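# Move foam block from desk onto low shelf

## Task

Pick up the small foam block that sits on the desk behind the carton stack and set it down on top of the low shelf. Success also requires that the stacked cartons finish where they were, that the low shelf is still upright, that the furniture has not been shifted noticeably from its current spot, and that the robot has neither fallen nor finished with a tilted trunk.

## Robot and tools

ROBOT. A quadruped of about 40 kg with one six-joint arm ending in a jaw (one fixed jaw, one moving jaw). The trunk is 0.85 m long and its middle sits 0.5 m above the floor. With the arm stowed (folded on top of the trunk, hand 0.8 to 0.9 m up), the robot reaches 0.55 m ahead of the base origin, 0.60 m behind it and 0.25 m to each side. It turns about that origin. It can fall and cannot get up again. It may also take balancing steps on its own, which on_its_own does not report, so compare base_odometry and joint_positions between results.

FRAMES. Base frame: origin on the floor midway between the feet, x forward (the way the feet point), y left, z up, in metres. The odometry frame is the base frame as it stood at the start; base_odometry gives the robot's own estimate of x, y and heading in it (heading in rad, positive left, -3.142 to 3.142), and it drifts with every move.

TOOL move. Every argument is optional. Leaving out all motion arguments simply reports state and images.
- base: an object with exactly one key, each an offset from where the robot currently stands: forward_m (metres, -3 to 3, negative backs up), left_m (metres, -1.5 to 1.5, negative goes right, no turning), turn_rad (radians, -3 to 3, positive is a left turn). Walks under 0.03 m and turns under 0.035 rad are skipped but still report done.
- joints: an object of absolute targets, keyed by name. Trunk: height_m 0.41 to 0.59 (start 0.5), roll_rad -0.58 to 0.58 (positive drops the right side), pitch_rad -0.523 to 0.523 (positive drops the nose), yaw_rad -0.98 to 0.98 (positive turns left). Settings: obstacle_padding_m 0 to 0.5 (start 0.075; the clearance walks keep from seen obstacles), avoid_obstacles 0 or 1 (start 1; 0 lets walks push into things). Arm, in radians: arm_sh0_rad -2.617 to 3.141 (positive swings left), arm_sh1_rad -3.141 to 0.523 (negative lifts; -3.14 is stowed), arm_el0_rad 0 to 3.141 (2.98 is folded; below about 0.4 is not reached), arm_el1_rad -2.792 to 2.792, arm_wr0_rad -1.832 to 1.832 (positive tips the hand down), arm_wr1_rad -2.879 to 2.879. Jaw: jaw_rad -1.57 (fully open) to 0 (closed); jaw_torque_nm 1 to 11 (start 5.5, about 47 N grip; 11 gives about 93 N).
- target: one list of seven numbers, an absolute hand pose in the base frame as it is when the call starts: x, y, z in metres, then quaternion qw, qx, qy, qz. When target is present, joints may contain only height_m, roll_rad, pitch_rad, yaw_rad, obstacle_padding_m, avoid_obstacles, jaw_rad and jaw_torque_nm. The pose stays in force, holding the hand fixed in the room, until a new target or arm joint targets are sent.
- speed: hand speed in m/s, 0.05 to 0.5 (default 0.25). It is only allowed together with target.
- speeds: per-call top speed caps with keys forward_m (0.1 to 0.6 m/s), left_m (0.1 to 0.4 m/s), turn_rad (0.1 to 1 rad/s).
- cameras: a list drawn from front_camera, hand_camera, rear_camera, all. Omit it for all cameras; pass [] for none.
All motions in one call start together. A key the schema does not know makes the call invalid. A value out of range makes it refused, and a refusal or stop means that the rest of the calls in that reply do not run.

TOOL wait: seconds 0 to 10, plus optional cameras. It returns the same report. TOOL zoom_image: camera (one of the three) and region [x0, y0, x1, y1] in image pixels measured from the top-left corner, at most 504 by 504. Front and rear images are 504x504; the hand image is 644x476. TOOL read_manual: section "licences", which only returns licence text. TOOL finished_scene: scene, the number of the current scene. This is final, and the goal must hold with the robot left alone.

RESULTS. robot_state is standing, stepping, fault, limp or fallen. hand and hand_x_m to hand_yaw_rad give the hand point's estimated pose; the hand point sits 4 cm behind the jaw tips. base_status, joint_status and hand_status can be done, off_target (still straining), contact_stop (3 s with no progress, not necessarily a touch) or time_out. The move line reports the worst of these. base_stopped_by is obstacle, contact, unknown or nothing. nearest_obstacle_m and nearest_obstacle_bearing_rad read 9 and 0 when nothing was seen. arm_stopped_by is own_body, joint_end, out_of_reach, force, fault, unknown or nothing. hand_to_target_m is -1 when no target is active. jaw_holding says yes when the jaw stalled short of closing on something. hand_force_n is the estimated external force; at rest about 15 is just noise, and the load's weight shows as a negative hand_force_up_n. feet_on_floor lists fl, fr, hl, hr. The pictures line gives the order of the images.

CAUTIONS. The depth cameras do not see desk tops or other overhangs, and they do not guard an unstowed arm or a held load, so the arm can hit furniture. Walks stop short of obstacles and never detour around them. A trunk move can drive the arm into the floor. Pushing, hitting or bumping the desk, the cartons or the shelf could displace them. The foam block is small: grip it from above, deep enough in the jaws, and lift it high before carrying it. Place it gently, open the jaw, then withdraw. Avoid drops, slams and hard pushes. Set roll_rad and pitch_rad back to 0 before you finish.

Each tool is called after "Call:" as name(argument=value, ...) on one line, values as JSON.

## Session

Call:
move()

Scene clock: 0.00 s.
base_odometry: x=-0.001 y=+0.000 heading=+0.000
base_status: not commanded
joint_positions: height_m=+0.499 roll_rad=-0.001 pitch_rad=+0.005 yaw_rad=+0.003 obstacle_padding_m=+0.075 avoid_obstacles=+1.000 arm_sh0_rad=+0.000 arm_sh1_rad=-3.141 arm_el0_rad=+2.981 arm_el1_rad=+0.000 arm_wr0_rad=+0.000 arm_wr1_rad=+0.000 jaw_rad=-0.001 jaw_torque_nm=+5.500
joint_status: not commanded
robot_state: standing
hand_x_m: 0.503
hand_y_m: 0.000
hand_z_m: 0.854
hand_roll_rad: -0.003
hand_pitch_rad: -0.154
hand_yaw_rad: 0.002
jaw_holding: no
hand_force_n: 4
hand_force_up_n: 1
base_stopped_by: nothing
nearest_obstacle_m: 9.00
nearest_obstacle_bearing_rad: 0.00
arm_stopped_by: nothing
hand_to_target_m: -1.000
feet_on_floor: stepping
hand: x=+0.5027 y=+0.0004 z=+0.8537 quat_wxyz=(+0.997, -0.001, -0.077, +0.001) (m; base frame)
hand_status: not commanded
pictures: front_camera, hand_camera, rear_camera

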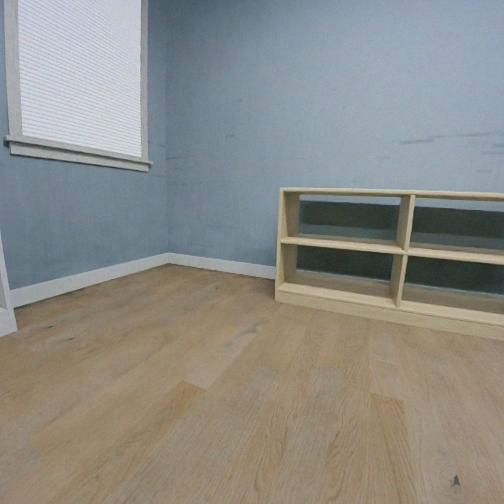

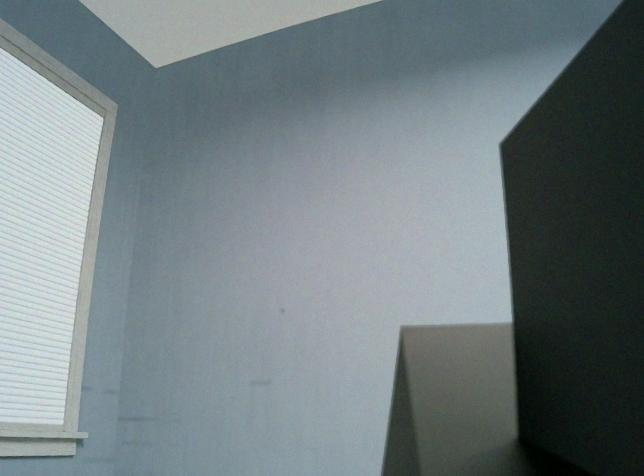

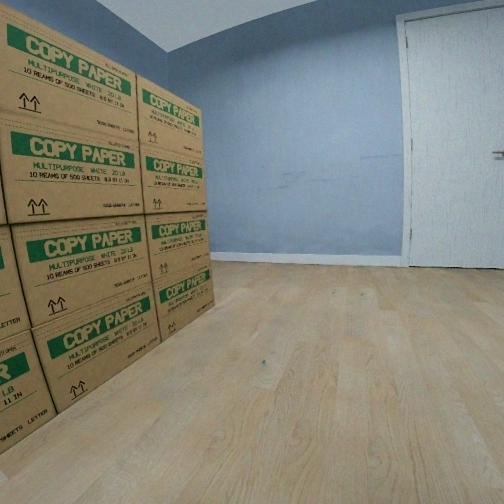

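Call:
move(base={"forward_m": 0.4}, cameras=["front_camera"])

Call:
move(base={"turn_rad": -1.2})

Scene clock: 8.57 s.
move: done
base_odometry: x=+0.396 y=-0.001 heading=-0.001
base_status: done
joint_positions: height_m=+0.499 roll_rad=-0.001 pitch_rad=+0.004 yaw_rad=+0.006 obstacle_padding_m=+0.075 avoid_obstacles=+1.000 arm_sh0_rad=-0.001 arm_sh1_rad=-3.139 arm_el0_rad=+2.980 arm_el1_rad=+0.000 arm_wr0_rad=+0.001 arm_wr1_rad=+0.000 jaw_rad=-0.001 jaw_torque_nm=+5.500
robot_state: standing
hand_x_m: 0.500
hand_y_m: 0.004
hand_z_m: 0.854
hand_roll_rad: -0.002
hand_pitch_rad: -0.153
hand_yaw_rad: 0.004
jaw_holding: no
hand_force_n: 6
hand_force_up_n: 2
base_stopped_by: nothing
nearest_obstacle_m: 0.53
nearest_obstacle_bearing_rad: -2.46
arm_stopped_by: nothing
hand_to_target_m: -1.000
feet_on_floor: fl fr hl hr
hand: x=+0.5004 y=+0.0045 z=+0.8538 quat_wxyz=(+0.997, -0.001, -0.077, +0.002) (m; base frame)
pictures: front_camera

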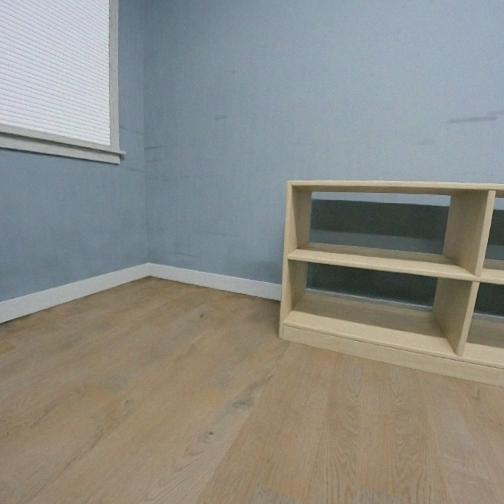

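Scene clock: 12.03 s.
move: done
base_odometry: x=+0.399 y=-0.001 heading=-1.206
base_status: done
joint_positions: height_m=+0.498 roll_rad=-0.001 pitch_rad=+0.006 yaw_rad=+0.015 obstacle_padding_m=+0.075 avoid_obstacles=+1.000 arm_sh0_rad=-0.003 arm_sh1_rad=-3.139 arm_el0_rad=+2.980 arm_el1_rad=+0.000 arm_wr0_rad=+0.001 arm_wr1_rad=+0.000 jaw_rad=-0.001 jaw_torque_nm=+5.500
robot_state: standing
hand_x_m: 0.500
hand_y_m: 0.004
hand_z_m: 0.852
hand_roll_rad: -0.003
hand_pitch_rad: -0.151
hand_yaw_rad: 0.010
jaw_holding: no
hand_force_n: 2
hand_force_up_n: 1
base_stopped_by: nothing
nearest_obstacle_m: 0.59
nearest_obstacle_bearing_rad: 2.53
arm_stopped_by: nothing
hand_to_target_m: -1.000
feet_on_floor: fl fr hl hr
hand: x=+0.5004 y=+0.0045 z=+0.8523 quat_wxyz=(+0.997, -0.001, -0.076, +0.005) (m; base frame)
pictures: front_camera, hand_camera, rear_camera

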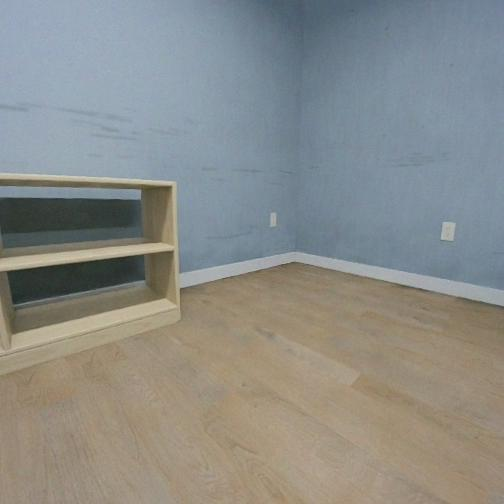

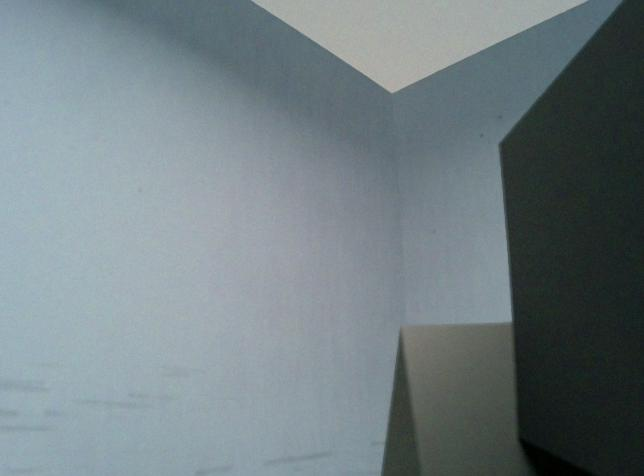

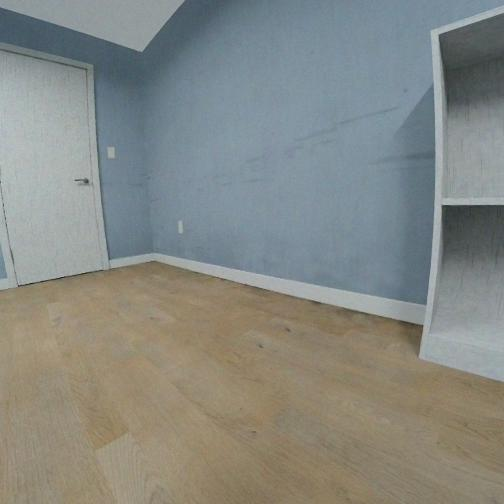

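Call:
move(base={"turn_rad": -0.8}, cameras=["front_camera"])

Scene clock: 16.30 s.
move: done
base_odometry: x=+0.401 y=-0.002 heading=-2.012
base_status: done
joint_positions: height_m=+0.498 roll_rad=-0.011 pitch_rad=+0.007 yaw_rad=+0.014 obstacle_padding_m=+0.075 avoid_obstacles=+1.000 arm_sh0_rad=-0.002 arm_sh1_rad=-3.140 arm_el0_rad=+2.982 arm_el1_rad=+0.000 arm_wr0_rad=+0.001 arm_wr1_rad=+0.000 jaw_rad=-0.001 jaw_torque_nm=+5.500
robot_state: standing
hand_x_m: 0.501
hand_y_m: 0.006
hand_z_m: 0.851
hand_roll_rad: -0.012
hand_pitch_rad: -0.149
hand_yaw_rad: 0.013
jaw_holding: no
hand_force_n: 4
hand_force_up_n: 1
base_stopped_by: nothing
nearest_obstacle_m: 0.55
nearest_obstacle_bearing_rad: -0.46
arm_stopped_by: nothing
hand_to_target_m: -1.000
feet_on_floor: fl fr hl hr
hand: x=+0.5007 y=+0.0061 z=+0.8509 quat_wxyz=(+0.997, -0.006, -0.074, +0.006) (m; base frame)
pictures: front_camera

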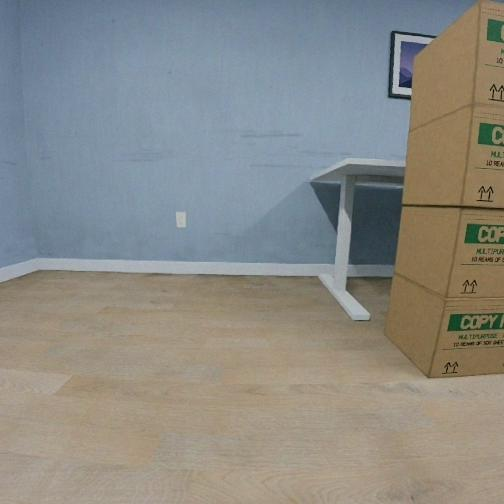

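Call:
move(base={"left_m": 0.45}, cameras=[])

Call:
move(base={"forward_m": 1.4}, cameras=["front_camera"])

Call:
move(base={"turn_rad": -1.2})

Scene clock: 29.03 s.
move: done
base_odometry: x=+0.805 y=-0.191 heading=-2.013
base_status: done
joint_positions: height_m=+0.499 roll_rad=-0.003 pitch_rad=+0.003 yaw_rad=+0.002 obstacle_padding_m=+0.075 avoid_obstacles=+1.000 arm_sh0_rad=-0.002 arm_sh1_rad=-3.138 arm_el0_rad=+2.979 arm_el1_rad=+0.000 arm_wr0_rad=+0.001 arm_wr1_rad=+0.000 jaw_rad=-0.001 jaw_torque_nm=+5.500
robot_state: standing
hand_x_m: 0.502
hand_y_m: 0.002
hand_z_m: 0.855
hand_roll_rad: -0.005
hand_pitch_rad: -0.154
hand_yaw_rad: -0.001
jaw_holding: no
hand_force_n: 5
hand_force_up_n: 2
base_stopped_by: nothing
nearest_obstacle_m: 0.47
nearest_obstacle_bearing_rad: 2.07
arm_stopped_by: nothing
hand_to_target_m: -1.000
feet_on_floor: fl fr hl hr
hand: x=+0.5016 y=+0.0017 z=+0.8549 quat_wxyz=(+0.997, -0.003, -0.077, -0.001) (m; base frame)
pictures: none

Scene clock: 33.47 s.
move: done
base_odometry: x=+0.202 y=-1.458 heading=-2.012
base_status: done
joint_positions: height_m=+0.498 roll_rad=-0.005 pitch_rad=+0.013 yaw_rad=+0.004 obstacle_padding_m=+0.075 avoid_obstacles=+1.000 arm_sh0_rad=-0.001 arm_sh1_rad=-3.139 arm_el0_rad=+2.981 arm_el1_rad=+0.000 arm_wr0_rad=+0.001 arm_wr1_rad=+0.000 jaw_rad=-0.001 jaw_torque_nm=+5.500
robot_state: standing
hand_x_m: 0.498
hand_y_m: 0.002
hand_z_m: 0.847
hand_roll_rad: -0.007
hand_pitch_rad: -0.143
hand_yaw_rad: 0.002
jaw_holding: no
hand_force_n: 4
hand_force_up_n: 1
base_stopped_by: nothing
nearest_obstacle_m: 0.20
nearest_obstacle_bearing_rad: 0.25
arm_stopped_by: nothing
hand_to_target_m: -1.000
feet_on_floor: fl fr hl hr
hand: x=+0.4979 y=+0.0024 z=+0.8473 quat_wxyz=(+0.997, -0.003, -0.071, +0.001) (m; base frame)
pictures: front_camera

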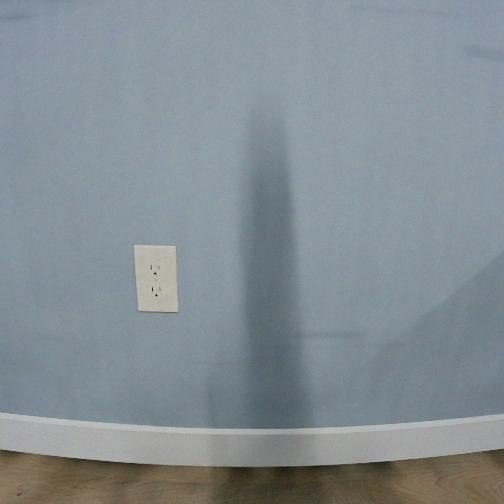

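Scene clock: 36.90 s.
move: done
base_odometry: x=+0.202 y=-1.460 heading=+3.065
base_status: done
joint_positions: height_m=+0.499 roll_rad=-0.012 pitch_rad=+0.008 yaw_rad=+0.016 obstacle_padding_m=+0.075 avoid_obstacles=+1.000 arm_sh0_rad=-0.002 arm_sh1_rad=-3.139 arm_el0_rad=+2.980 arm_el1_rad=+0.000 arm_wr0_rad=+0.001 arm_wr1_rad=+0.000 jaw_rad=-0.001 jaw_torque_nm=+5.500
robot_state: standing
hand_x_m: 0.501
hand_y_m: 0.007
hand_z_m: 0.852
hand_roll_rad: -0.014
hand_pitch_rad: -0.149
hand_yaw_rad: 0.014
jaw_holding: no
hand_force_n: 8
hand_force_up_n: 2
base_stopped_by: nothing
nearest_obstacle_m: 0.31
nearest_obstacle_bearing_rad: -0.39
arm_stopped_by: nothing
hand_to_target_m: -1.000
feet_on_floor: fl fr hl hr
hand: x=+0.5010 y=+0.0072 z=+0.8517 quat_wxyz=(+0.997, -0.006, -0.075, +0.007) (m; base frame)
pictures: front_camera, hand_camera, rear_camera

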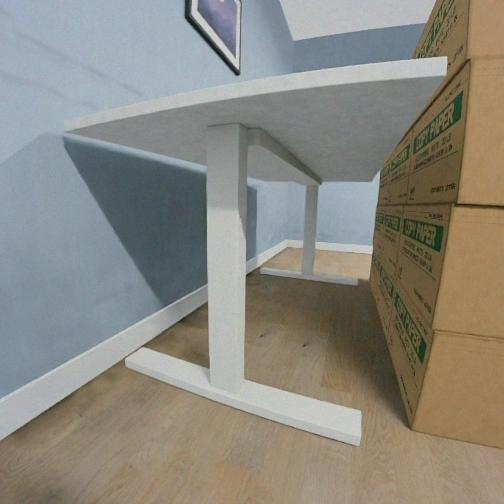

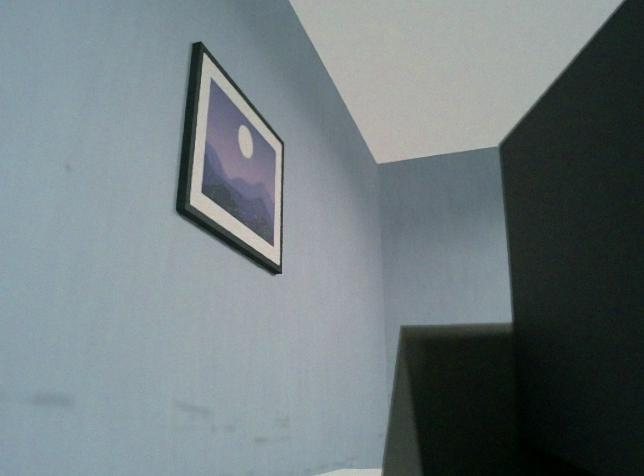

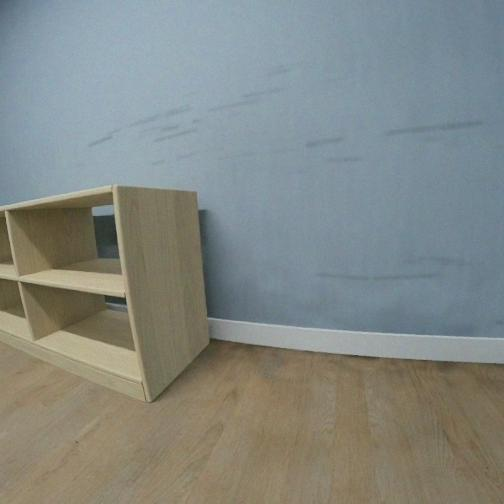

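Call:
move(base={"turn_rad": -0.42}, cameras=["front_camera"])

Call:
move(base={"left_m": 0.3}, cameras=["front_camera"])

Scene clock: 45.80 s.
move: done
base_odometry: x=+0.204 y=-1.459 heading=+2.641
base_status: done
joint_positions: height_m=+0.499 roll_rad=-0.001 pitch_rad=+0.001 yaw_rad=+0.012 obstacle_padding_m=+0.075 avoid_obstacles=+1.000 arm_sh0_rad=-0.003 arm_sh1_rad=-3.140 arm_el0_rad=+2.981 arm_el1_rad=+0.000 arm_wr0_rad=+0.001 arm_wr1_rad=+0.000 jaw_rad=-0.001 jaw_torque_nm=+5.500
robot_state: standing
hand_x_m: 0.500
hand_y_m: 0.007
hand_z_m: 0.855
hand_roll_rad: -0.003
hand_pitch_rad: -0.156
hand_yaw_rad: 0.007
jaw_holding: no
hand_force_n: 5
hand_force_up_n: 2
base_stopped_by: nothing
nearest_obstacle_m: 0.31
nearest_obstacle_bearing_rad: 0.49
arm_stopped_by: nothing
hand_to_target_m: -1.000
feet_on_floor: fl fr hl hr
hand: x=+0.5001 y=+0.0066 z=+0.8553 quat_wxyz=(+0.997, -0.001, -0.078, +0.003) (m; base frame)
pictures: front_camera

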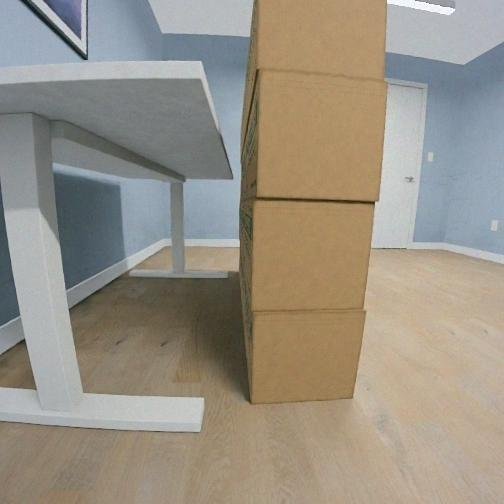

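Scene clock: 48.57 s.
move: done
base_odometry: x=+0.060 y=-1.720 heading=+2.637
base_status: done
joint_positions: height_m=+0.499 roll_rad=+0.000 pitch_rad=-0.001 yaw_rad=+0.009 obstacle_padding_m=+0.075 avoid_obstacles=+1.000 arm_sh0_rad=-0.002 arm_sh1_rad=-3.139 arm_el0_rad=+2.980 arm_el1_rad=+0.000 arm_wr0_rad=+0.001 arm_wr1_rad=+0.000 jaw_rad=-0.001 jaw_torque_nm=+5.500
robot_state: standing
hand_x_m: 0.500
hand_y_m: 0.004
hand_z_m: 0.856
hand_roll_rad: -0.002
hand_pitch_rad: -0.157
hand_yaw_rad: 0.005
jaw_holding: no
hand_force_n: 4
hand_force_up_n: 2
base_stopped_by: nothing
nearest_obstacle_m: 0.09
nearest_obstacle_bearing_rad: 2.62
arm_stopped_by: nothing
hand_to_target_m: -1.000
feet_on_floor: fl fr hl hr
hand: x=+0.5001 y=+0.0038 z=+0.8564 quat_wxyz=(+0.997, -0.001, -0.079, +0.003) (m; base frame)
pictures: front_camera

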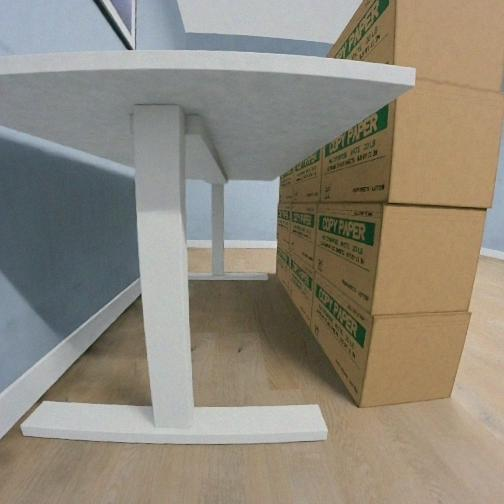

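Call:
move(joints={"arm_sh1_rad": -1.8, "arm_el0_rad": 1.6, "arm_wr0_rad": 0.6}, cameras=["hand_camera"])

Scene clock: 55.70 s.
move: done
base_odometry: x=+0.061 y=-1.720 heading=+2.637
joint_positions: height_m=+0.499 roll_rad=-0.006 pitch_rad=-0.005 yaw_rad=+0.006 obstacle_padding_m=+0.075 avoid_obstacles=+1.000 arm_sh0_rad=-0.002 arm_sh1_rad=-1.807 arm_el0_rad=+1.611 arm_el1_rad=+0.000 arm_wr0_rad=+0.595 arm_wr1_rad=+0.000 jaw_rad=-0.001 jaw_torque_nm=+5.500
joint_status: all done
robot_state: standing
hand_x_m: 0.707
hand_y_m: 0.005
hand_z_m: 1.095
hand_roll_rad: -0.008
hand_pitch_rad: 0.396
hand_yaw_rad: 0.000
jaw_holding: no
hand_force_n: 1
hand_force_up_n: 0
base_stopped_by: nothing
nearest_obstacle_m: 0.09
nearest_obstacle_bearing_rad: 2.62
arm_stopped_by: nothing
hand_to_target_m: -1.000
feet_on_floor: fl fr hl hr
hand: x=+0.7070 y=+0.0053 z=+1.0952 quat_wxyz=(+0.980, -0.004, +0.197, +0.001) (m; base frame)
pictures: hand_camera

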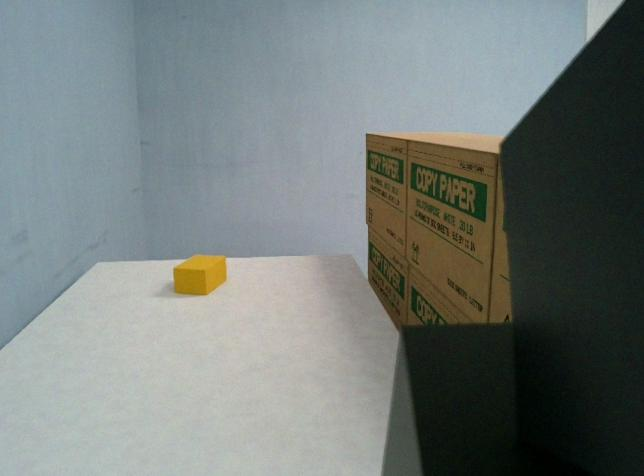

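Call:
move(base={"left_m": -1.25}, joints={"arm_sh0_rad": 0, "arm_sh1_rad": -3.14, "arm_el0_rad": 2.98, "arm_wr0_rad": 0}, cameras=["front_camera", "rear_camera"])

Scene clock: 73.10 s.
move: done
base_odometry: x=+0.664 y=-0.626 heading=+2.634
base_status: done
joint_positions: height_m=+0.499 roll_rad=-0.001 pitch_rad=-0.006 yaw_rad=+0.007 obstacle_padding_m=+0.075 avoid_obstacles=+1.000 arm_sh0_rad=+0.002 arm_sh1_rad=-3.138 arm_el0_rad=+2.978 arm_el1_rad=+0.001 arm_wr0_rad=+0.001 arm_wr1_rad=+0.000 jaw_rad=-0.001 jaw_torque_nm=+5.500
joint_status: all done
robot_state: standing
hand_x_m: 0.498
hand_y_m: 0.007
hand_z_m: 0.860
hand_roll_rad: -0.002
hand_pitch_rad: -0.164
hand_yaw_rad: 0.007
jaw_holding: no
hand_force_n: 6
hand_force_up_n: 2
base_stopped_by: nothing
nearest_obstacle_m: 0.11
nearest_obstacle_bearing_rad: -3.11
arm_stopped_by: nothing
hand_to_target_m: -1.000
feet_on_floor: fl fr hl hr
hand: x=+0.4983 y=+0.0067 z=+0.8601 quat_wxyz=(+0.997, -0.001, -0.082, +0.003) (m; base frame)
pictures: front_camera, rear_camera

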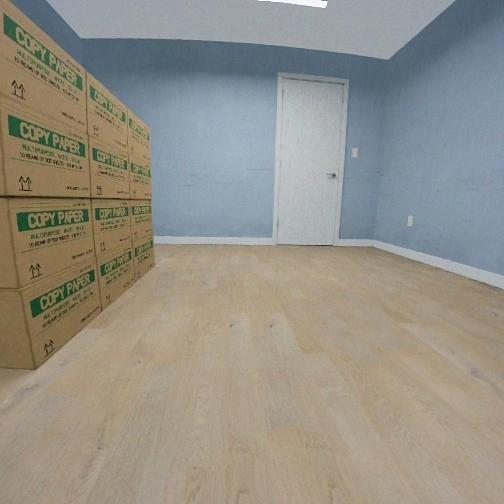

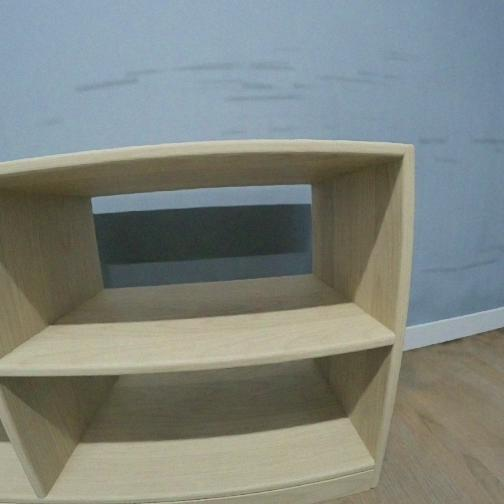

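Call:
move(base={"forward_m": 2.95}, cameras=["front_camera"])

Call:
move(base={"turn_rad": 1.57}, cameras=["front_camera"])

Scene clock: 85.23 s.
move: done
base_odometry: x=-1.915 y=+0.807 heading=+2.635
base_status: done
joint_positions: height_m=+0.499 roll_rad=-0.008 pitch_rad=+0.001 yaw_rad=+0.005 obstacle_padding_m=+0.075 avoid_obstacles=+1.000 arm_sh0_rad=+0.001 arm_sh1_rad=-3.137 arm_el0_rad=+2.979 arm_el1_rad=+0.001 arm_wr0_rad=+0.000 arm_wr1_rad=+0.000 jaw_rad=-0.001 jaw_torque_nm=+5.500
robot_state: standing
hand_x_m: 0.502
hand_y_m: 0.004
hand_z_m: 0.856
hand_roll_rad: -0.009
hand_pitch_rad: -0.157
hand_yaw_rad: 0.006
jaw_holding: no
hand_force_n: 5
hand_force_up_n: 1
base_stopped_by: nothing
nearest_obstacle_m: 0.07
nearest_obstacle_bearing_rad: 0.23
arm_stopped_by: nothing
hand_to_target_m: -1.000
feet_on_floor: fl fr hl hr
hand: x=+0.5015 y=+0.0039 z=+0.8560 quat_wxyz=(+0.997, -0.004, -0.078, +0.003) (m; base frame)
pictures: front_camera

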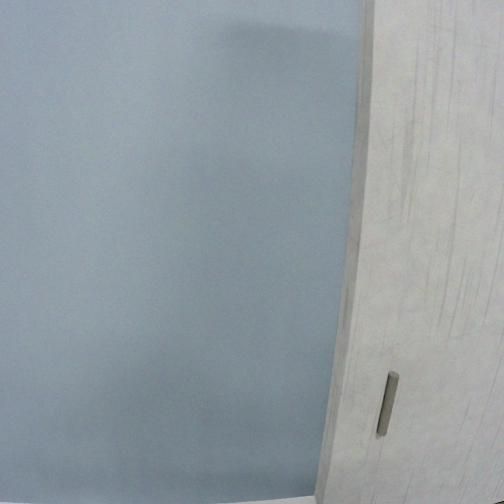

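Scene clock: 88.43 s.
move: contact_stop
base_odometry: x=-1.915 y=+0.807 heading=+2.635
base_status: turn_rad contact_stop (by the robot's own estimate: +0.000 of +1.570)
joint_positions: height_m=+0.499 roll_rad=-0.008 pitch_rad=-0.002 yaw_rad=+0.005 obstacle_padding_m=+0.075 avoid_obstacles=+1.000 arm_sh0_rad=+0.001 arm_sh1_rad=-3.137 arm_el0_rad=+2.979 arm_el1_rad=+0.001 arm_wr0_rad=+0.000 arm_wr1_rad=+0.000 jaw_rad=-0.001 jaw_torque_nm=+5.500
robot_state: standing
hand_x_m: 0.501
hand_y_m: 0.004
hand_z_m: 0.857
hand_roll_rad: -0.009
hand_pitch_rad: -0.160
hand_yaw_rad: 0.006
jaw_holding: no
hand_force_n: 4
hand_force_up_n: 1
base_stopped_by: obstacle
nearest_obstacle_m: 0.05
nearest_obstacle_bearing_rad: 0.22
arm_stopped_by: nothing
hand_to_target_m: -1.000
feet_on_floor: fl fr hl hr
hand: x=+0.5007 y=+0.0045 z=+0.8573 quat_wxyz=(+0.997, -0.004, -0.080, +0.003) (m; base frame)
pictures: front_camera

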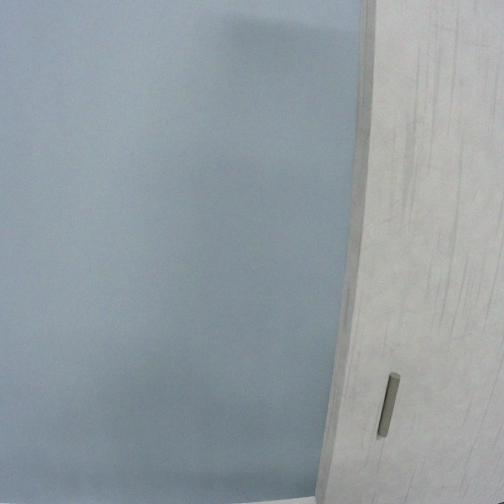

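Call:
move(base={"forward_m": -0.18}, joints={"obstacle_padding_m": 0.03}, cameras=[])

Call:
move(base={"turn_rad": 1.57}, cameras=["front_camera"])

Scene clock: 101.97 s.
move: done
base_odometry: x=-1.760 y=+0.722 heading=+2.633
base_status: done
joint_positions: height_m=+0.499 roll_rad=-0.003 pitch_rad=+0.000 yaw_rad=+0.009 obstacle_padding_m=+0.030 avoid_obstacles=+1.000 arm_sh0_rad=+0.001 arm_sh1_rad=-3.139 arm_el0_rad=+2.979 arm_el1_rad=+0.001 arm_wr0_rad=+0.000 arm_wr1_rad=+0.000 jaw_rad=-0.001 jaw_torque_nm=+5.500
joint_status: all done
robot_state: standing
hand_x_m: 0.500
hand_y_m: 0.006
hand_z_m: 0.857
hand_roll_rad: -0.004
hand_pitch_rad: -0.160
hand_yaw_rad: 0.009
jaw_holding: no
hand_force_n: 5
hand_force_up_n: 2
base_stopped_by: nothing
nearest_obstacle_m: 0.24
nearest_obstacle_bearing_rad: 0.17
arm_stopped_by: nothing
hand_to_target_m: -1.000
feet_on_floor: fl fr hl hr
hand: x=+0.5004 y=+0.0057 z=+0.8572 quat_wxyz=(+0.997, -0.002, -0.080, +0.004) (m; base frame)
pictures: none

Scene clock: 105.63 s.
move: done
base_odometry: x=-1.759 y=+0.720 heading=-2.073
base_status: done
joint_positions: height_m=+0.498 roll_rad=-0.007 pitch_rad=+0.007 yaw_rad=-0.012 obstacle_padding_m=+0.030 avoid_obstacles=+1.000 arm_sh0_rad=+0.003 arm_sh1_rad=-3.138 arm_el0_rad=+2.978 arm_el1_rad=+0.001 arm_wr0_rad=+0.000 arm_wr1_rad=+0.000 jaw_rad=-0.001 jaw_torque_nm=+5.500
robot_state: standing
hand_x_m: 0.500
hand_y_m: -0.004
hand_z_m: 0.853
hand_roll_rad: -0.008
hand_pitch_rad: -0.152
hand_yaw_rad: -0.009
jaw_holding: no
hand_force_n: 6
hand_force_up_n: 2
base_stopped_by: nothing
nearest_obstacle_m: 0.38
nearest_obstacle_bearing_rad: 0.53
arm_stopped_by: nothing
hand_to_target_m: -1.000
feet_on_floor: fl fr hl hr
hand: x=+0.4997 y=-0.0039 z=+0.8532 quat_wxyz=(+0.997, -0.004, -0.076, -0.005) (m; base frame)
pictures: front_camera

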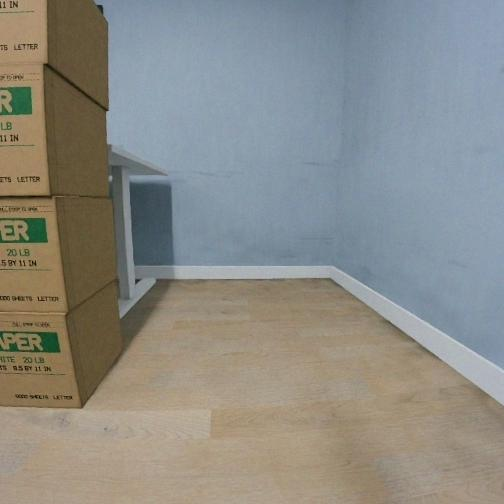

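Call:
move(base={"forward_m": 1.2}, cameras=["front_camera"])

Call:
move(base={"turn_rad": 1.57}, cameras=["front_camera"])

Call:
move(joints={"arm_sh1_rad": -1.8, "arm_el0_rad": 1.6, "arm_wr0_rad": 0.8}, cameras=["hand_camera"])

Scene clock: 114.37 s.
move: done
base_odometry: x=-2.336 y=-0.333 heading=-2.076
base_status: done
joint_positions: height_m=+0.498 roll_rad=-0.015 pitch_rad=+0.008 yaw_rad=+0.004 obstacle_padding_m=+0.030 avoid_obstacles=+1.000 arm_sh0_rad=+0.003 arm_sh1_rad=-3.137 arm_el0_rad=+2.977 arm_el1_rad=+0.001 arm_wr0_rad=+0.000 arm_wr1_rad=+0.000 jaw_rad=-0.001 jaw_torque_nm=+5.500
robot_state: standing
hand_x_m: 0.500
hand_y_m: 0.006
hand_z_m: 0.853
hand_roll_rad: -0.016
hand_pitch_rad: -0.151
hand_yaw_rad: 0.008
jaw_holding: no
hand_force_n: 8
hand_force_up_n: 3
base_stopped_by: nothing
nearest_obstacle_m: 0.13
nearest_obstacle_bearing_rad: 1.99
arm_stopped_by: nothing
hand_to_target_m: -1.000
feet_on_floor: fl fr hl hr
hand: x=+0.4999 y=+0.0058 z=+0.8526 quat_wxyz=(+0.997, -0.008, -0.076, +0.003) (m; base frame)
pictures: front_camera

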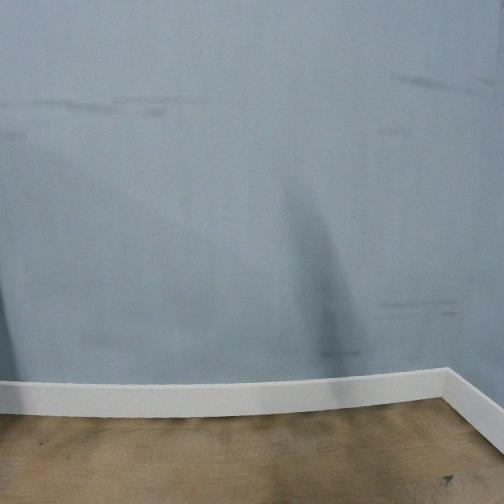

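Scene clock: 119.13 s.
move: contact_stop
base_odometry: x=-2.341 y=-0.308 heading=-1.375
base_status: turn_rad contact_stop (by the robot's own estimate: +0.701 of +1.570)
joint_positions: height_m=+0.499 roll_rad=-0.005 pitch_rad=+0.009 yaw_rad=+0.000 obstacle_padding_m=+0.030 avoid_obstacles=+1.000 arm_sh0_rad=+0.003 arm_sh1_rad=-3.138 arm_el0_rad=+2.978 arm_el1_rad=+0.001 arm_wr0_rad=+0.000 arm_wr1_rad=+0.000 jaw_rad=-0.001 jaw_torque_nm=+5.500
robot_state: standing
hand_x_m: 0.502
hand_y_m: 0.002
hand_z_m: 0.852
hand_roll_rad: -0.006
hand_pitch_rad: -0.149
hand_yaw_rad: 0.002
jaw_holding: no
hand_force_n: 7
hand_force_up_n: 3
base_stopped_by: obstacle
nearest_obstacle_m: 0.07
nearest_obstacle_bearing_rad: -2.72
arm_stopped_by: nothing
hand_to_target_m: -1.000
feet_on_floor: fl fr hl hr
hand: x=+0.5021 y=+0.0017 z=+0.8518 quat_wxyz=(+0.997, -0.003, -0.075, +0.001) (m; base frame)
pictures: front_camera

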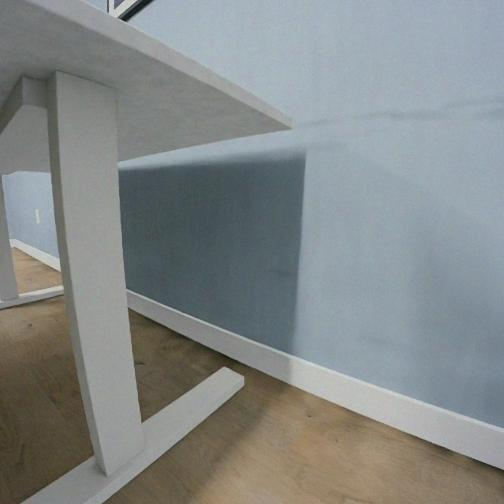

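not run: a stop came earlier in this reply.

Call:
move(joints={"arm_sh0_rad": 0.5, "arm_sh1_rad": -1.9, "arm_el0_rad": 1.6, "arm_wr0_rad": 1.0}, cameras=["hand_camera"])

Scene clock: 126.00 s.
move: done
base_odometry: x=-2.342 y=-0.307 heading=-1.375
joint_positions: height_m=+0.498 roll_rad=-0.004 pitch_rad=+0.008 yaw_rad=-0.002 obstacle_padding_m=+0.030 avoid_obstacles=+1.000 arm_sh0_rad=+0.492 arm_sh1_rad=-1.908 arm_el0_rad=+1.610 arm_el1_rad=+0.001 arm_wr0_rad=+0.995 arm_wr1_rad=+0.000 jaw_rad=-0.001 jaw_torque_nm=+5.500
joint_status: all done
robot_state: standing
hand_x_m: 0.593
hand_y_m: 0.182
hand_z_m: 1.064
hand_roll_rad: -0.001
hand_pitch_rad: 0.708
hand_yaw_rad: 0.488
jaw_holding: no
hand_force_n: 2
hand_force_up_n: 0
base_stopped_by: obstacle
nearest_obstacle_m: 0.07
nearest_obstacle_bearing_rad: -2.72
arm_stopped_by: nothing
hand_to_target_m: -1.000
feet_on_floor: fl fr hl hr
hand: x=+0.5929 y=+0.1823 z=+1.0641 quat_wxyz=(+0.910, -0.084, +0.336, +0.227) (m; base frame)
pictures: hand_camera

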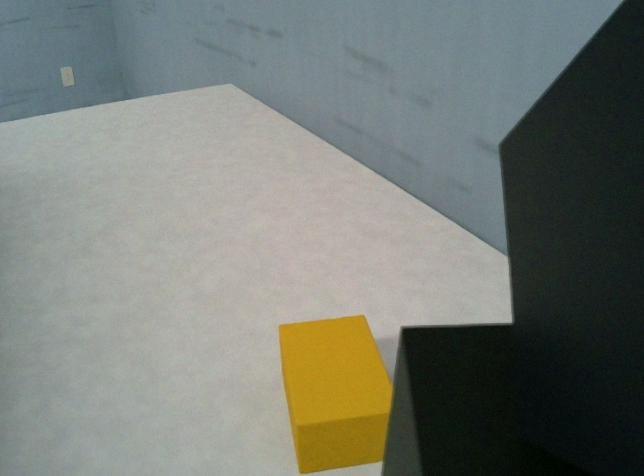

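Call:
move(target=[0.77, 0.322, 0.95, 0.6837, 0.4429, 0.5510, -0.1796], joints={"jaw_rad": -1.3}, cameras=["hand_camera"])

Scene clock: 144.03 s.
move: done
base_odometry: x=-2.344 y=-0.305 heading=-1.375
joint_positions: height_m=+0.498 roll_rad=-0.004 pitch_rad=+0.007 yaw_rad=-0.004 obstacle_padding_m=+0.030 avoid_obstacles=+1.000 arm_sh0_rad=+0.550 arm_sh1_rad=-0.866 arm_el0_rad=+0.569 arm_el1_rad=+0.035 arm_wr0_rad=+1.454 arm_wr1_rad=+1.475 jaw_rad=-1.301 jaw_torque_nm=+5.500
joint_status: all done
robot_state: standing
hand_x_m: 0.764
hand_y_m: 0.320
hand_z_m: 0.948
hand_roll_rad: 1.557
hand_pitch_rad: 1.164
hand_yaw_rad: 0.632
jaw_holding: no
hand_force_n: 3
hand_force_up_n: 1
base_stopped_by: obstacle
nearest_obstacle_m: 0.07
nearest_obstacle_bearing_rad: -2.72
arm_stopped_by: nothing
hand_to_target_m: 0.009
feet_on_floor: fl fr hl hr
hand: x=+0.7643 y=+0.3197 z=+0.9484 quat_wxyz=(+0.685, +0.436, +0.554, -0.182) (m; base frame)
hand_status: done (0.009 m and 0.9 deg from the pose sent, 0.253 m and 86.3 deg at the start)
pictures: hand_camera

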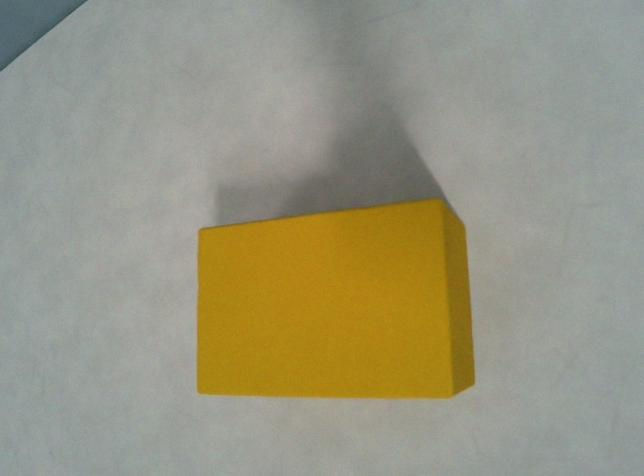

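Call:
move(target=[0.821, 0.350, 0.872, 0.6837, 0.4429, 0.5510, -0.1796], speed=0.1, cameras=["hand_camera"])

Scene clock: 156.77 s.
move: off_target
base_odometry: x=-2.344 y=-0.304 heading=-1.375
joint_positions: height_m=+0.498 roll_rad=-0.004 pitch_rad=+0.007 yaw_rad=-0.004 obstacle_padding_m=+0.030 avoid_obstacles=+1.000 arm_sh0_rad=+0.545 arm_sh1_rad=-0.623 arm_el0_rad=+0.371 arm_el1_rad=+0.038 arm_wr0_rad=+1.413 arm_wr1_rad=+1.476 jaw_rad=-1.301 jaw_torque_nm=+5.500
robot_state: standing
hand_x_m: 0.812
hand_y_m: 0.345
hand_z_m: 0.871
hand_roll_rad: 1.566
hand_pitch_rad: 1.168
hand_yaw_rad: 0.632
jaw_holding: no
hand_force_n: 3
hand_force_up_n: 0
base_stopped_by: obstacle
nearest_obstacle_m: 0.07
nearest_obstacle_bearing_rad: -2.72
arm_stopped_by: nothing
hand_to_target_m: 0.011
feet_on_floor: fl fr hl hr
hand: x=+0.8124 y=+0.3447 z=+0.8707 quat_wxyz=(+0.683, +0.438, +0.554, -0.186) (m; base frame)
hand_status: off_target (0.011 m and 1.0 deg from the pose sent, 0.100 m and 0.9 deg at the start)
pictures: hand_camera

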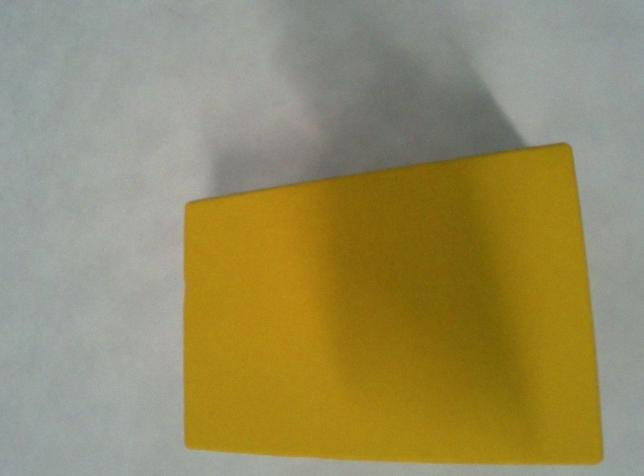

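Call:
move(joints={"arm_sh0_rad": 0.545, "arm_sh1_rad": -1.2, "arm_el0_rad": 0.9, "arm_el1_rad": 0.038, "arm_wr0_rad": 1.46, "arm_wr1_rad": 1.476}, cameras=["hand_camera"])

Call:
move(base={"forward_m": 0.12}, speeds={"forward_m": 0.2})

Scene clock: 204.90 s.
move: done
base_odometry: x=-2.344 y=-0.304 heading=-1.375
joint_positions: height_m=+0.499 roll_rad=-0.004 pitch_rad=+0.007 yaw_rad=-0.003 obstacle_padding_m=+0.030 avoid_obstacles=+1.000 arm_sh0_rad=+0.546 arm_sh1_rad=-1.191 arm_el0_rad=+0.885 arm_el1_rad=+0.038 arm_wr0_rad=+1.465 arm_wr1_rad=+1.476 jaw_rad=-1.301 jaw_torque_nm=+5.500
joint_status: all done
robot_state: standing
hand_x_m: 0.693
hand_y_m: 0.275
hand_z_m: 1.009
hand_roll_rad: 1.567
hand_pitch_rad: 1.166
hand_yaw_rad: 0.637
jaw_holding: no
hand_force_n: 2
hand_force_up_n: 0
base_stopped_by: obstacle
nearest_obstacle_m: 0.07
nearest_obstacle_bearing_rad: -2.72
arm_stopped_by: nothing
hand_to_target_m: -1.000
feet_on_floor: fl fr hl hr
hand: x=+0.6931 y=+0.2748 z=+1.0088 quat_wxyz=(+0.683, +0.437, +0.555, -0.184) (m; base frame)
pictures: hand_camera

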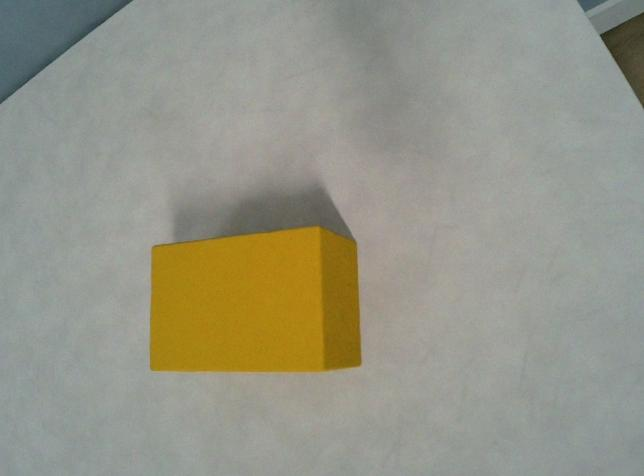

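Scene clock: 206.77 s.
move: done
base_odometry: x=-2.318 y=-0.421 heading=-1.374
base_status: done
joint_positions: height_m=+0.498 roll_rad=-0.004 pitch_rad=+0.001 yaw_rad=+0.001 obstacle_padding_m=+0.030 avoid_obstacles=+1.000 arm_sh0_rad=+0.547 arm_sh1_rad=-1.199 arm_el0_rad=+0.896 arm_el1_rad=+0.038 arm_wr0_rad=+1.462 arm_wr1_rad=+1.476 jaw_rad=-1.301 jaw_torque_nm=+5.500
robot_state: standing
hand_x_m: 0.688
hand_y_m: 0.278
hand_z_m: 1.014
hand_roll_rad: 1.556
hand_pitch_rad: 1.160
hand_yaw_rad: 0.631
jaw_holding: no
hand_force_n: 2
hand_force_up_n: 0
base_stopped_by: nothing
nearest_obstacle_m: 0.07
nearest_obstacle_bearing_rad: -2.61
arm_stopped_by: nothing
hand_to_target_m: -1.000
feet_on_floor: fl fr hl hr
hand: x=+0.6876 y=+0.2775 z=+1.0137 quat_wxyz=(+0.686, +0.437, +0.553, -0.181) (m; base frame)
pictures: front_camera, hand_camera, rear_camera

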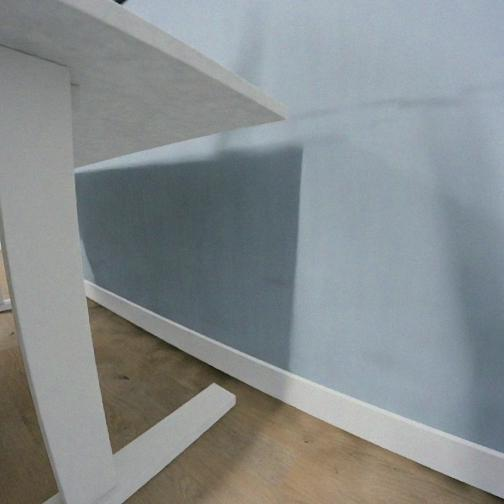

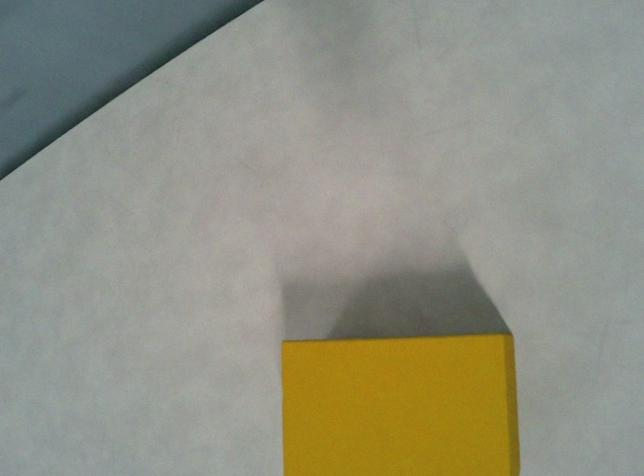

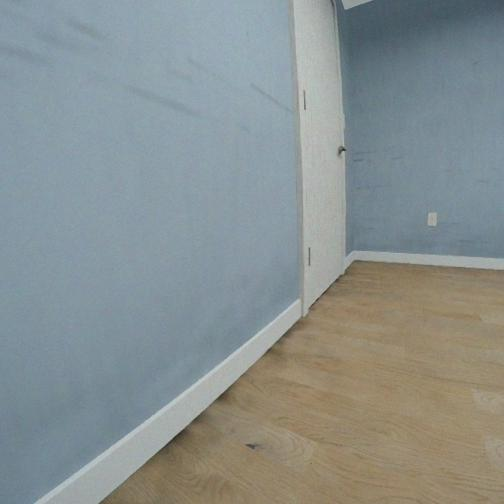

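Call:
move(target=[0.702, 0.349, 0.90, 0.6837, 0.4429, 0.5510, -0.1796], speed=0.15, cameras=["hand_camera"])

Scene clock: 213.43 s.
move: done
base_odometry: x=-2.319 y=-0.421 heading=-1.374
joint_positions: height_m=+0.498 roll_rad=-0.004 pitch_rad=+0.004 yaw_rad=+0.000 obstacle_padding_m=+0.030 avoid_obstacles=+1.000 arm_sh0_rad=+0.653 arm_sh1_rad=-1.118 arm_el0_rad=+1.073 arm_el1_rad=+0.000 arm_wr0_rad=+1.185 arm_wr1_rad=+1.583 jaw_rad=-1.301 jaw_torque_nm=+5.500
robot_state: standing
hand_x_m: 0.708
hand_y_m: 0.352
hand_z_m: 0.902
hand_roll_rad: 1.578
hand_pitch_rad: 1.146
hand_yaw_rad: 0.648
jaw_holding: no
hand_force_n: 3
hand_force_up_n: -1
base_stopped_by: nothing
nearest_obstacle_m: 0.07
nearest_obstacle_bearing_rad: -2.61
arm_stopped_by: nothing
hand_to_target_m: 0.007
feet_on_floor: fl fr hl hr
hand: x=+0.7083 y=+0.3520 z=+0.9019 quat_wxyz=(+0.684, +0.443, +0.552, -0.176) (m; base frame)
hand_status: done (0.007 m and 0.4 deg from the pose sent, 0.135 m and 0.8 deg at the start)
pictures: hand_camera

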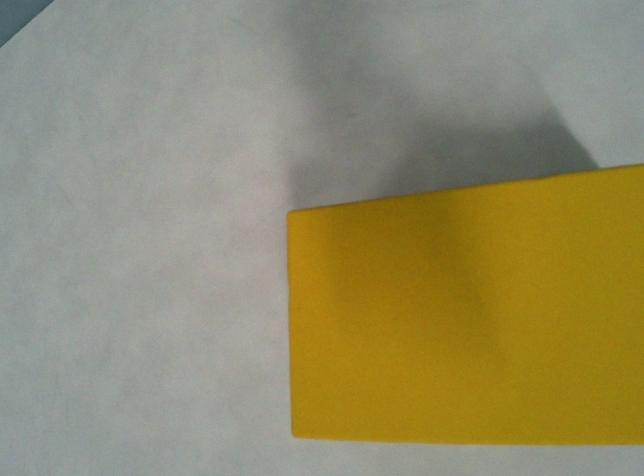

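Call:
move(target=[0.718, 0.360, 0.840, 0.6837, 0.4429, 0.5510, -0.1796], speed=0.05, cameras=["hand_camera"])

Scene clock: 218.57 s.
move: done
base_odometry: x=-2.319 y=-0.421 heading=-1.374
joint_positions: height_m=+0.498 roll_rad=-0.005 pitch_rad=+0.005 yaw_rad=+0.000 obstacle_padding_m=+0.030 avoid_obstacles=+1.000 arm_sh0_rad=+0.658 arm_sh1_rad=-1.085 arm_el0_rad=+1.171 arm_el1_rad=-0.004 arm_wr0_rad=+1.057 arm_wr1_rad=+1.589 jaw_rad=-1.301 jaw_torque_nm=+5.500
robot_state: standing
hand_x_m: 0.720
hand_y_m: 0.363
hand_z_m: 0.843
hand_roll_rad: 1.576
hand_pitch_rad: 1.150
hand_yaw_rad: 0.646
jaw_holding: no
hand_force_n: 2
hand_force_up_n: 0
base_stopped_by: nothing
nearest_obstacle_m: 0.07
nearest_obstacle_bearing_rad: -2.61
arm_stopped_by: nothing
hand_to_target_m: 0.005
feet_on_floor: fl fr hl hr
hand: x=+0.7204 y=+0.3629 z=+0.8427 quat_wxyz=(+0.684, +0.442, +0.553, -0.178) (m; base frame)
hand_status: done (0.005 m and 0.3 deg from the pose sent, 0.063 m and 0.4 deg at the start)
pictures: hand_camera

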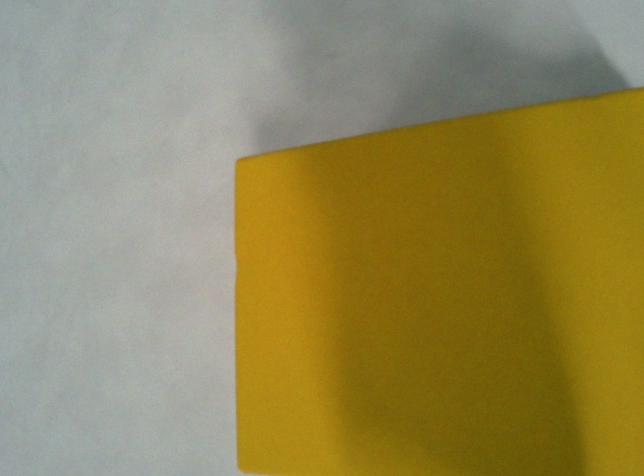

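Call:
move(target=[0.60, 0.285, 0.88, 0.7020, 0.6136, 0.3514, 0.0846], joints={"jaw_rad": -1.57}, speed=0.15, cameras=["hand_camera"])

Scene clock: 266.37 s.
move: done
base_odometry: x=-2.317 y=-0.422 heading=-1.374
joint_positions: height_m=+0.498 roll_rad=-0.004 pitch_rad=+0.006 yaw_rad=+0.003 obstacle_padding_m=+0.030 avoid_obstacles=+1.000 arm_sh0_rad=+0.682 arm_sh1_rad=-1.895 arm_el0_rad=+2.190 arm_el1_rad=-0.162 arm_wr0_rad=+0.109 arm_wr1_rad=+1.747 jaw_rad=-1.570 jaw_torque_nm=+5.500
joint_status: all done
robot_state: standing
hand_x_m: 0.606
hand_y_m: 0.287
hand_z_m: 0.880
hand_roll_rad: 1.576
hand_pitch_rad: 0.410
hand_yaw_rad: 0.663
jaw_holding: no
hand_force_n: 4
hand_force_up_n: 0
base_stopped_by: nothing
nearest_obstacle_m: 0.07
nearest_obstacle_bearing_rad: -2.61
arm_stopped_by: nothing
hand_to_target_m: 0.009
feet_on_floor: fl fr hl hr
hand: x=+0.6063 y=+0.2873 z=+0.8803 quat_wxyz=(+0.700, +0.610, +0.362, +0.088) (m; base frame)
hand_status: done (0.009 m and 1.4 deg from the pose sent, 0.148 m and 43.0 deg at the start)
pictures: hand_camera

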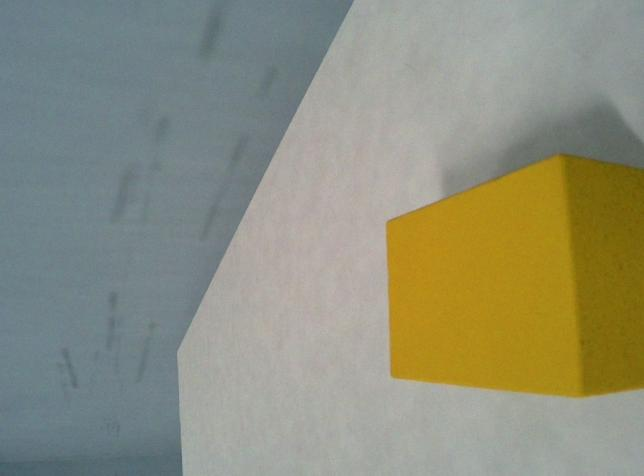

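Call:
move(target=[0.605, 0.278, 0.77, 0.6889, 0.6435, 0.2932, 0.1595], speed=0.1, cameras=["hand_camera"])

Scene clock: 298.50 s.
move: done
base_odometry: x=-2.317 y=-0.421 heading=-1.374
joint_positions: height_m=+0.498 roll_rad=-0.005 pitch_rad=+0.006 yaw_rad=+0.003 obstacle_padding_m=+0.030 avoid_obstacles=+1.000 arm_sh0_rad=+0.651 arm_sh1_rad=-1.803 arm_el0_rad=+2.500 arm_el1_rad=-0.008 arm_wr0_rad=-0.506 arm_wr1_rad=+1.584 jaw_rad=-1.570 jaw_torque_nm=+5.500
robot_state: standing
hand_x_m: 0.605
hand_y_m: 0.275
hand_z_m: 0.772
hand_roll_rad: 1.576
hand_pitch_rad: 0.200
hand_yaw_rad: 0.656
jaw_holding: no
hand_force_n: 2
hand_force_up_n: 1
base_stopped_by: nothing
nearest_obstacle_m: 0.07
nearest_obstacle_bearing_rad: -2.61
arm_stopped_by: nothing
hand_to_target_m: 0.003
feet_on_floor: fl fr hl hr
hand: x=+0.6055 y=+0.2751 z=+0.7716 quat_wxyz=(+0.687, +0.645, +0.294, +0.159) (m; base frame)
hand_status: done (0.003 m and 0.3 deg from the pose sent, 0.111 m and 12.0 deg at the start)
pictures: hand_camera

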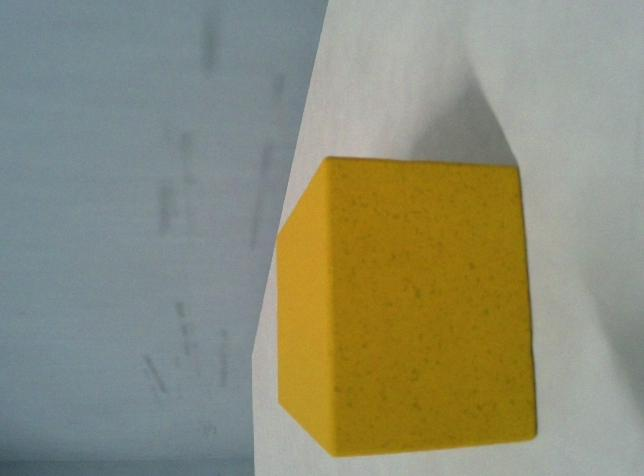

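Call:
move(target=[0.706, 0.359, 0.755, 0.6869, 0.6398, 0.3012, 0.1681], speed=0.05, cameras=["hand_camera"])

Scene clock: 312.00 s.
move: done
base_odometry: x=-2.318 y=-0.421 heading=-1.374
joint_positions: height_m=+0.498 roll_rad=-0.005 pitch_rad=+0.006 yaw_rad=+0.001 obstacle_padding_m=+0.030 avoid_obstacles=+1.000 arm_sh0_rad=+0.656 arm_sh1_rad=-1.354 arm_el0_rad=+2.096 arm_el1_rad=-0.043 arm_wr0_rad=-0.553 arm_wr1_rad=+1.602 jaw_rad=-1.570 jaw_torque_nm=+5.500
robot_state: standing
hand_x_m: 0.700
hand_y_m: 0.354
hand_z_m: 0.757
hand_roll_rad: 1.567
hand_pitch_rad: 0.198
hand_yaw_rad: 0.680
jaw_holding: no
hand_force_n: 1
hand_force_up_n: 0
base_stopped_by: nothing
nearest_obstacle_m: 0.07
nearest_obstacle_bearing_rad: -2.61
arm_stopped_by: nothing
hand_to_target_m: 0.009
feet_on_floor: fl fr hl hr
hand: x=+0.7002 y=+0.3541 z=+0.7568 quat_wxyz=(+0.688, +0.639, +0.300, +0.169) (m; base frame)
hand_status: done (0.009 m and 0.2 deg from the pose sent, 0.132 m and 1.4 deg at the start)
pictures: hand_camera

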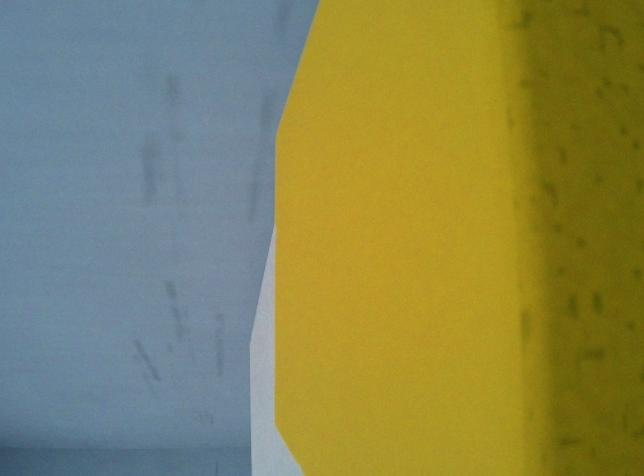

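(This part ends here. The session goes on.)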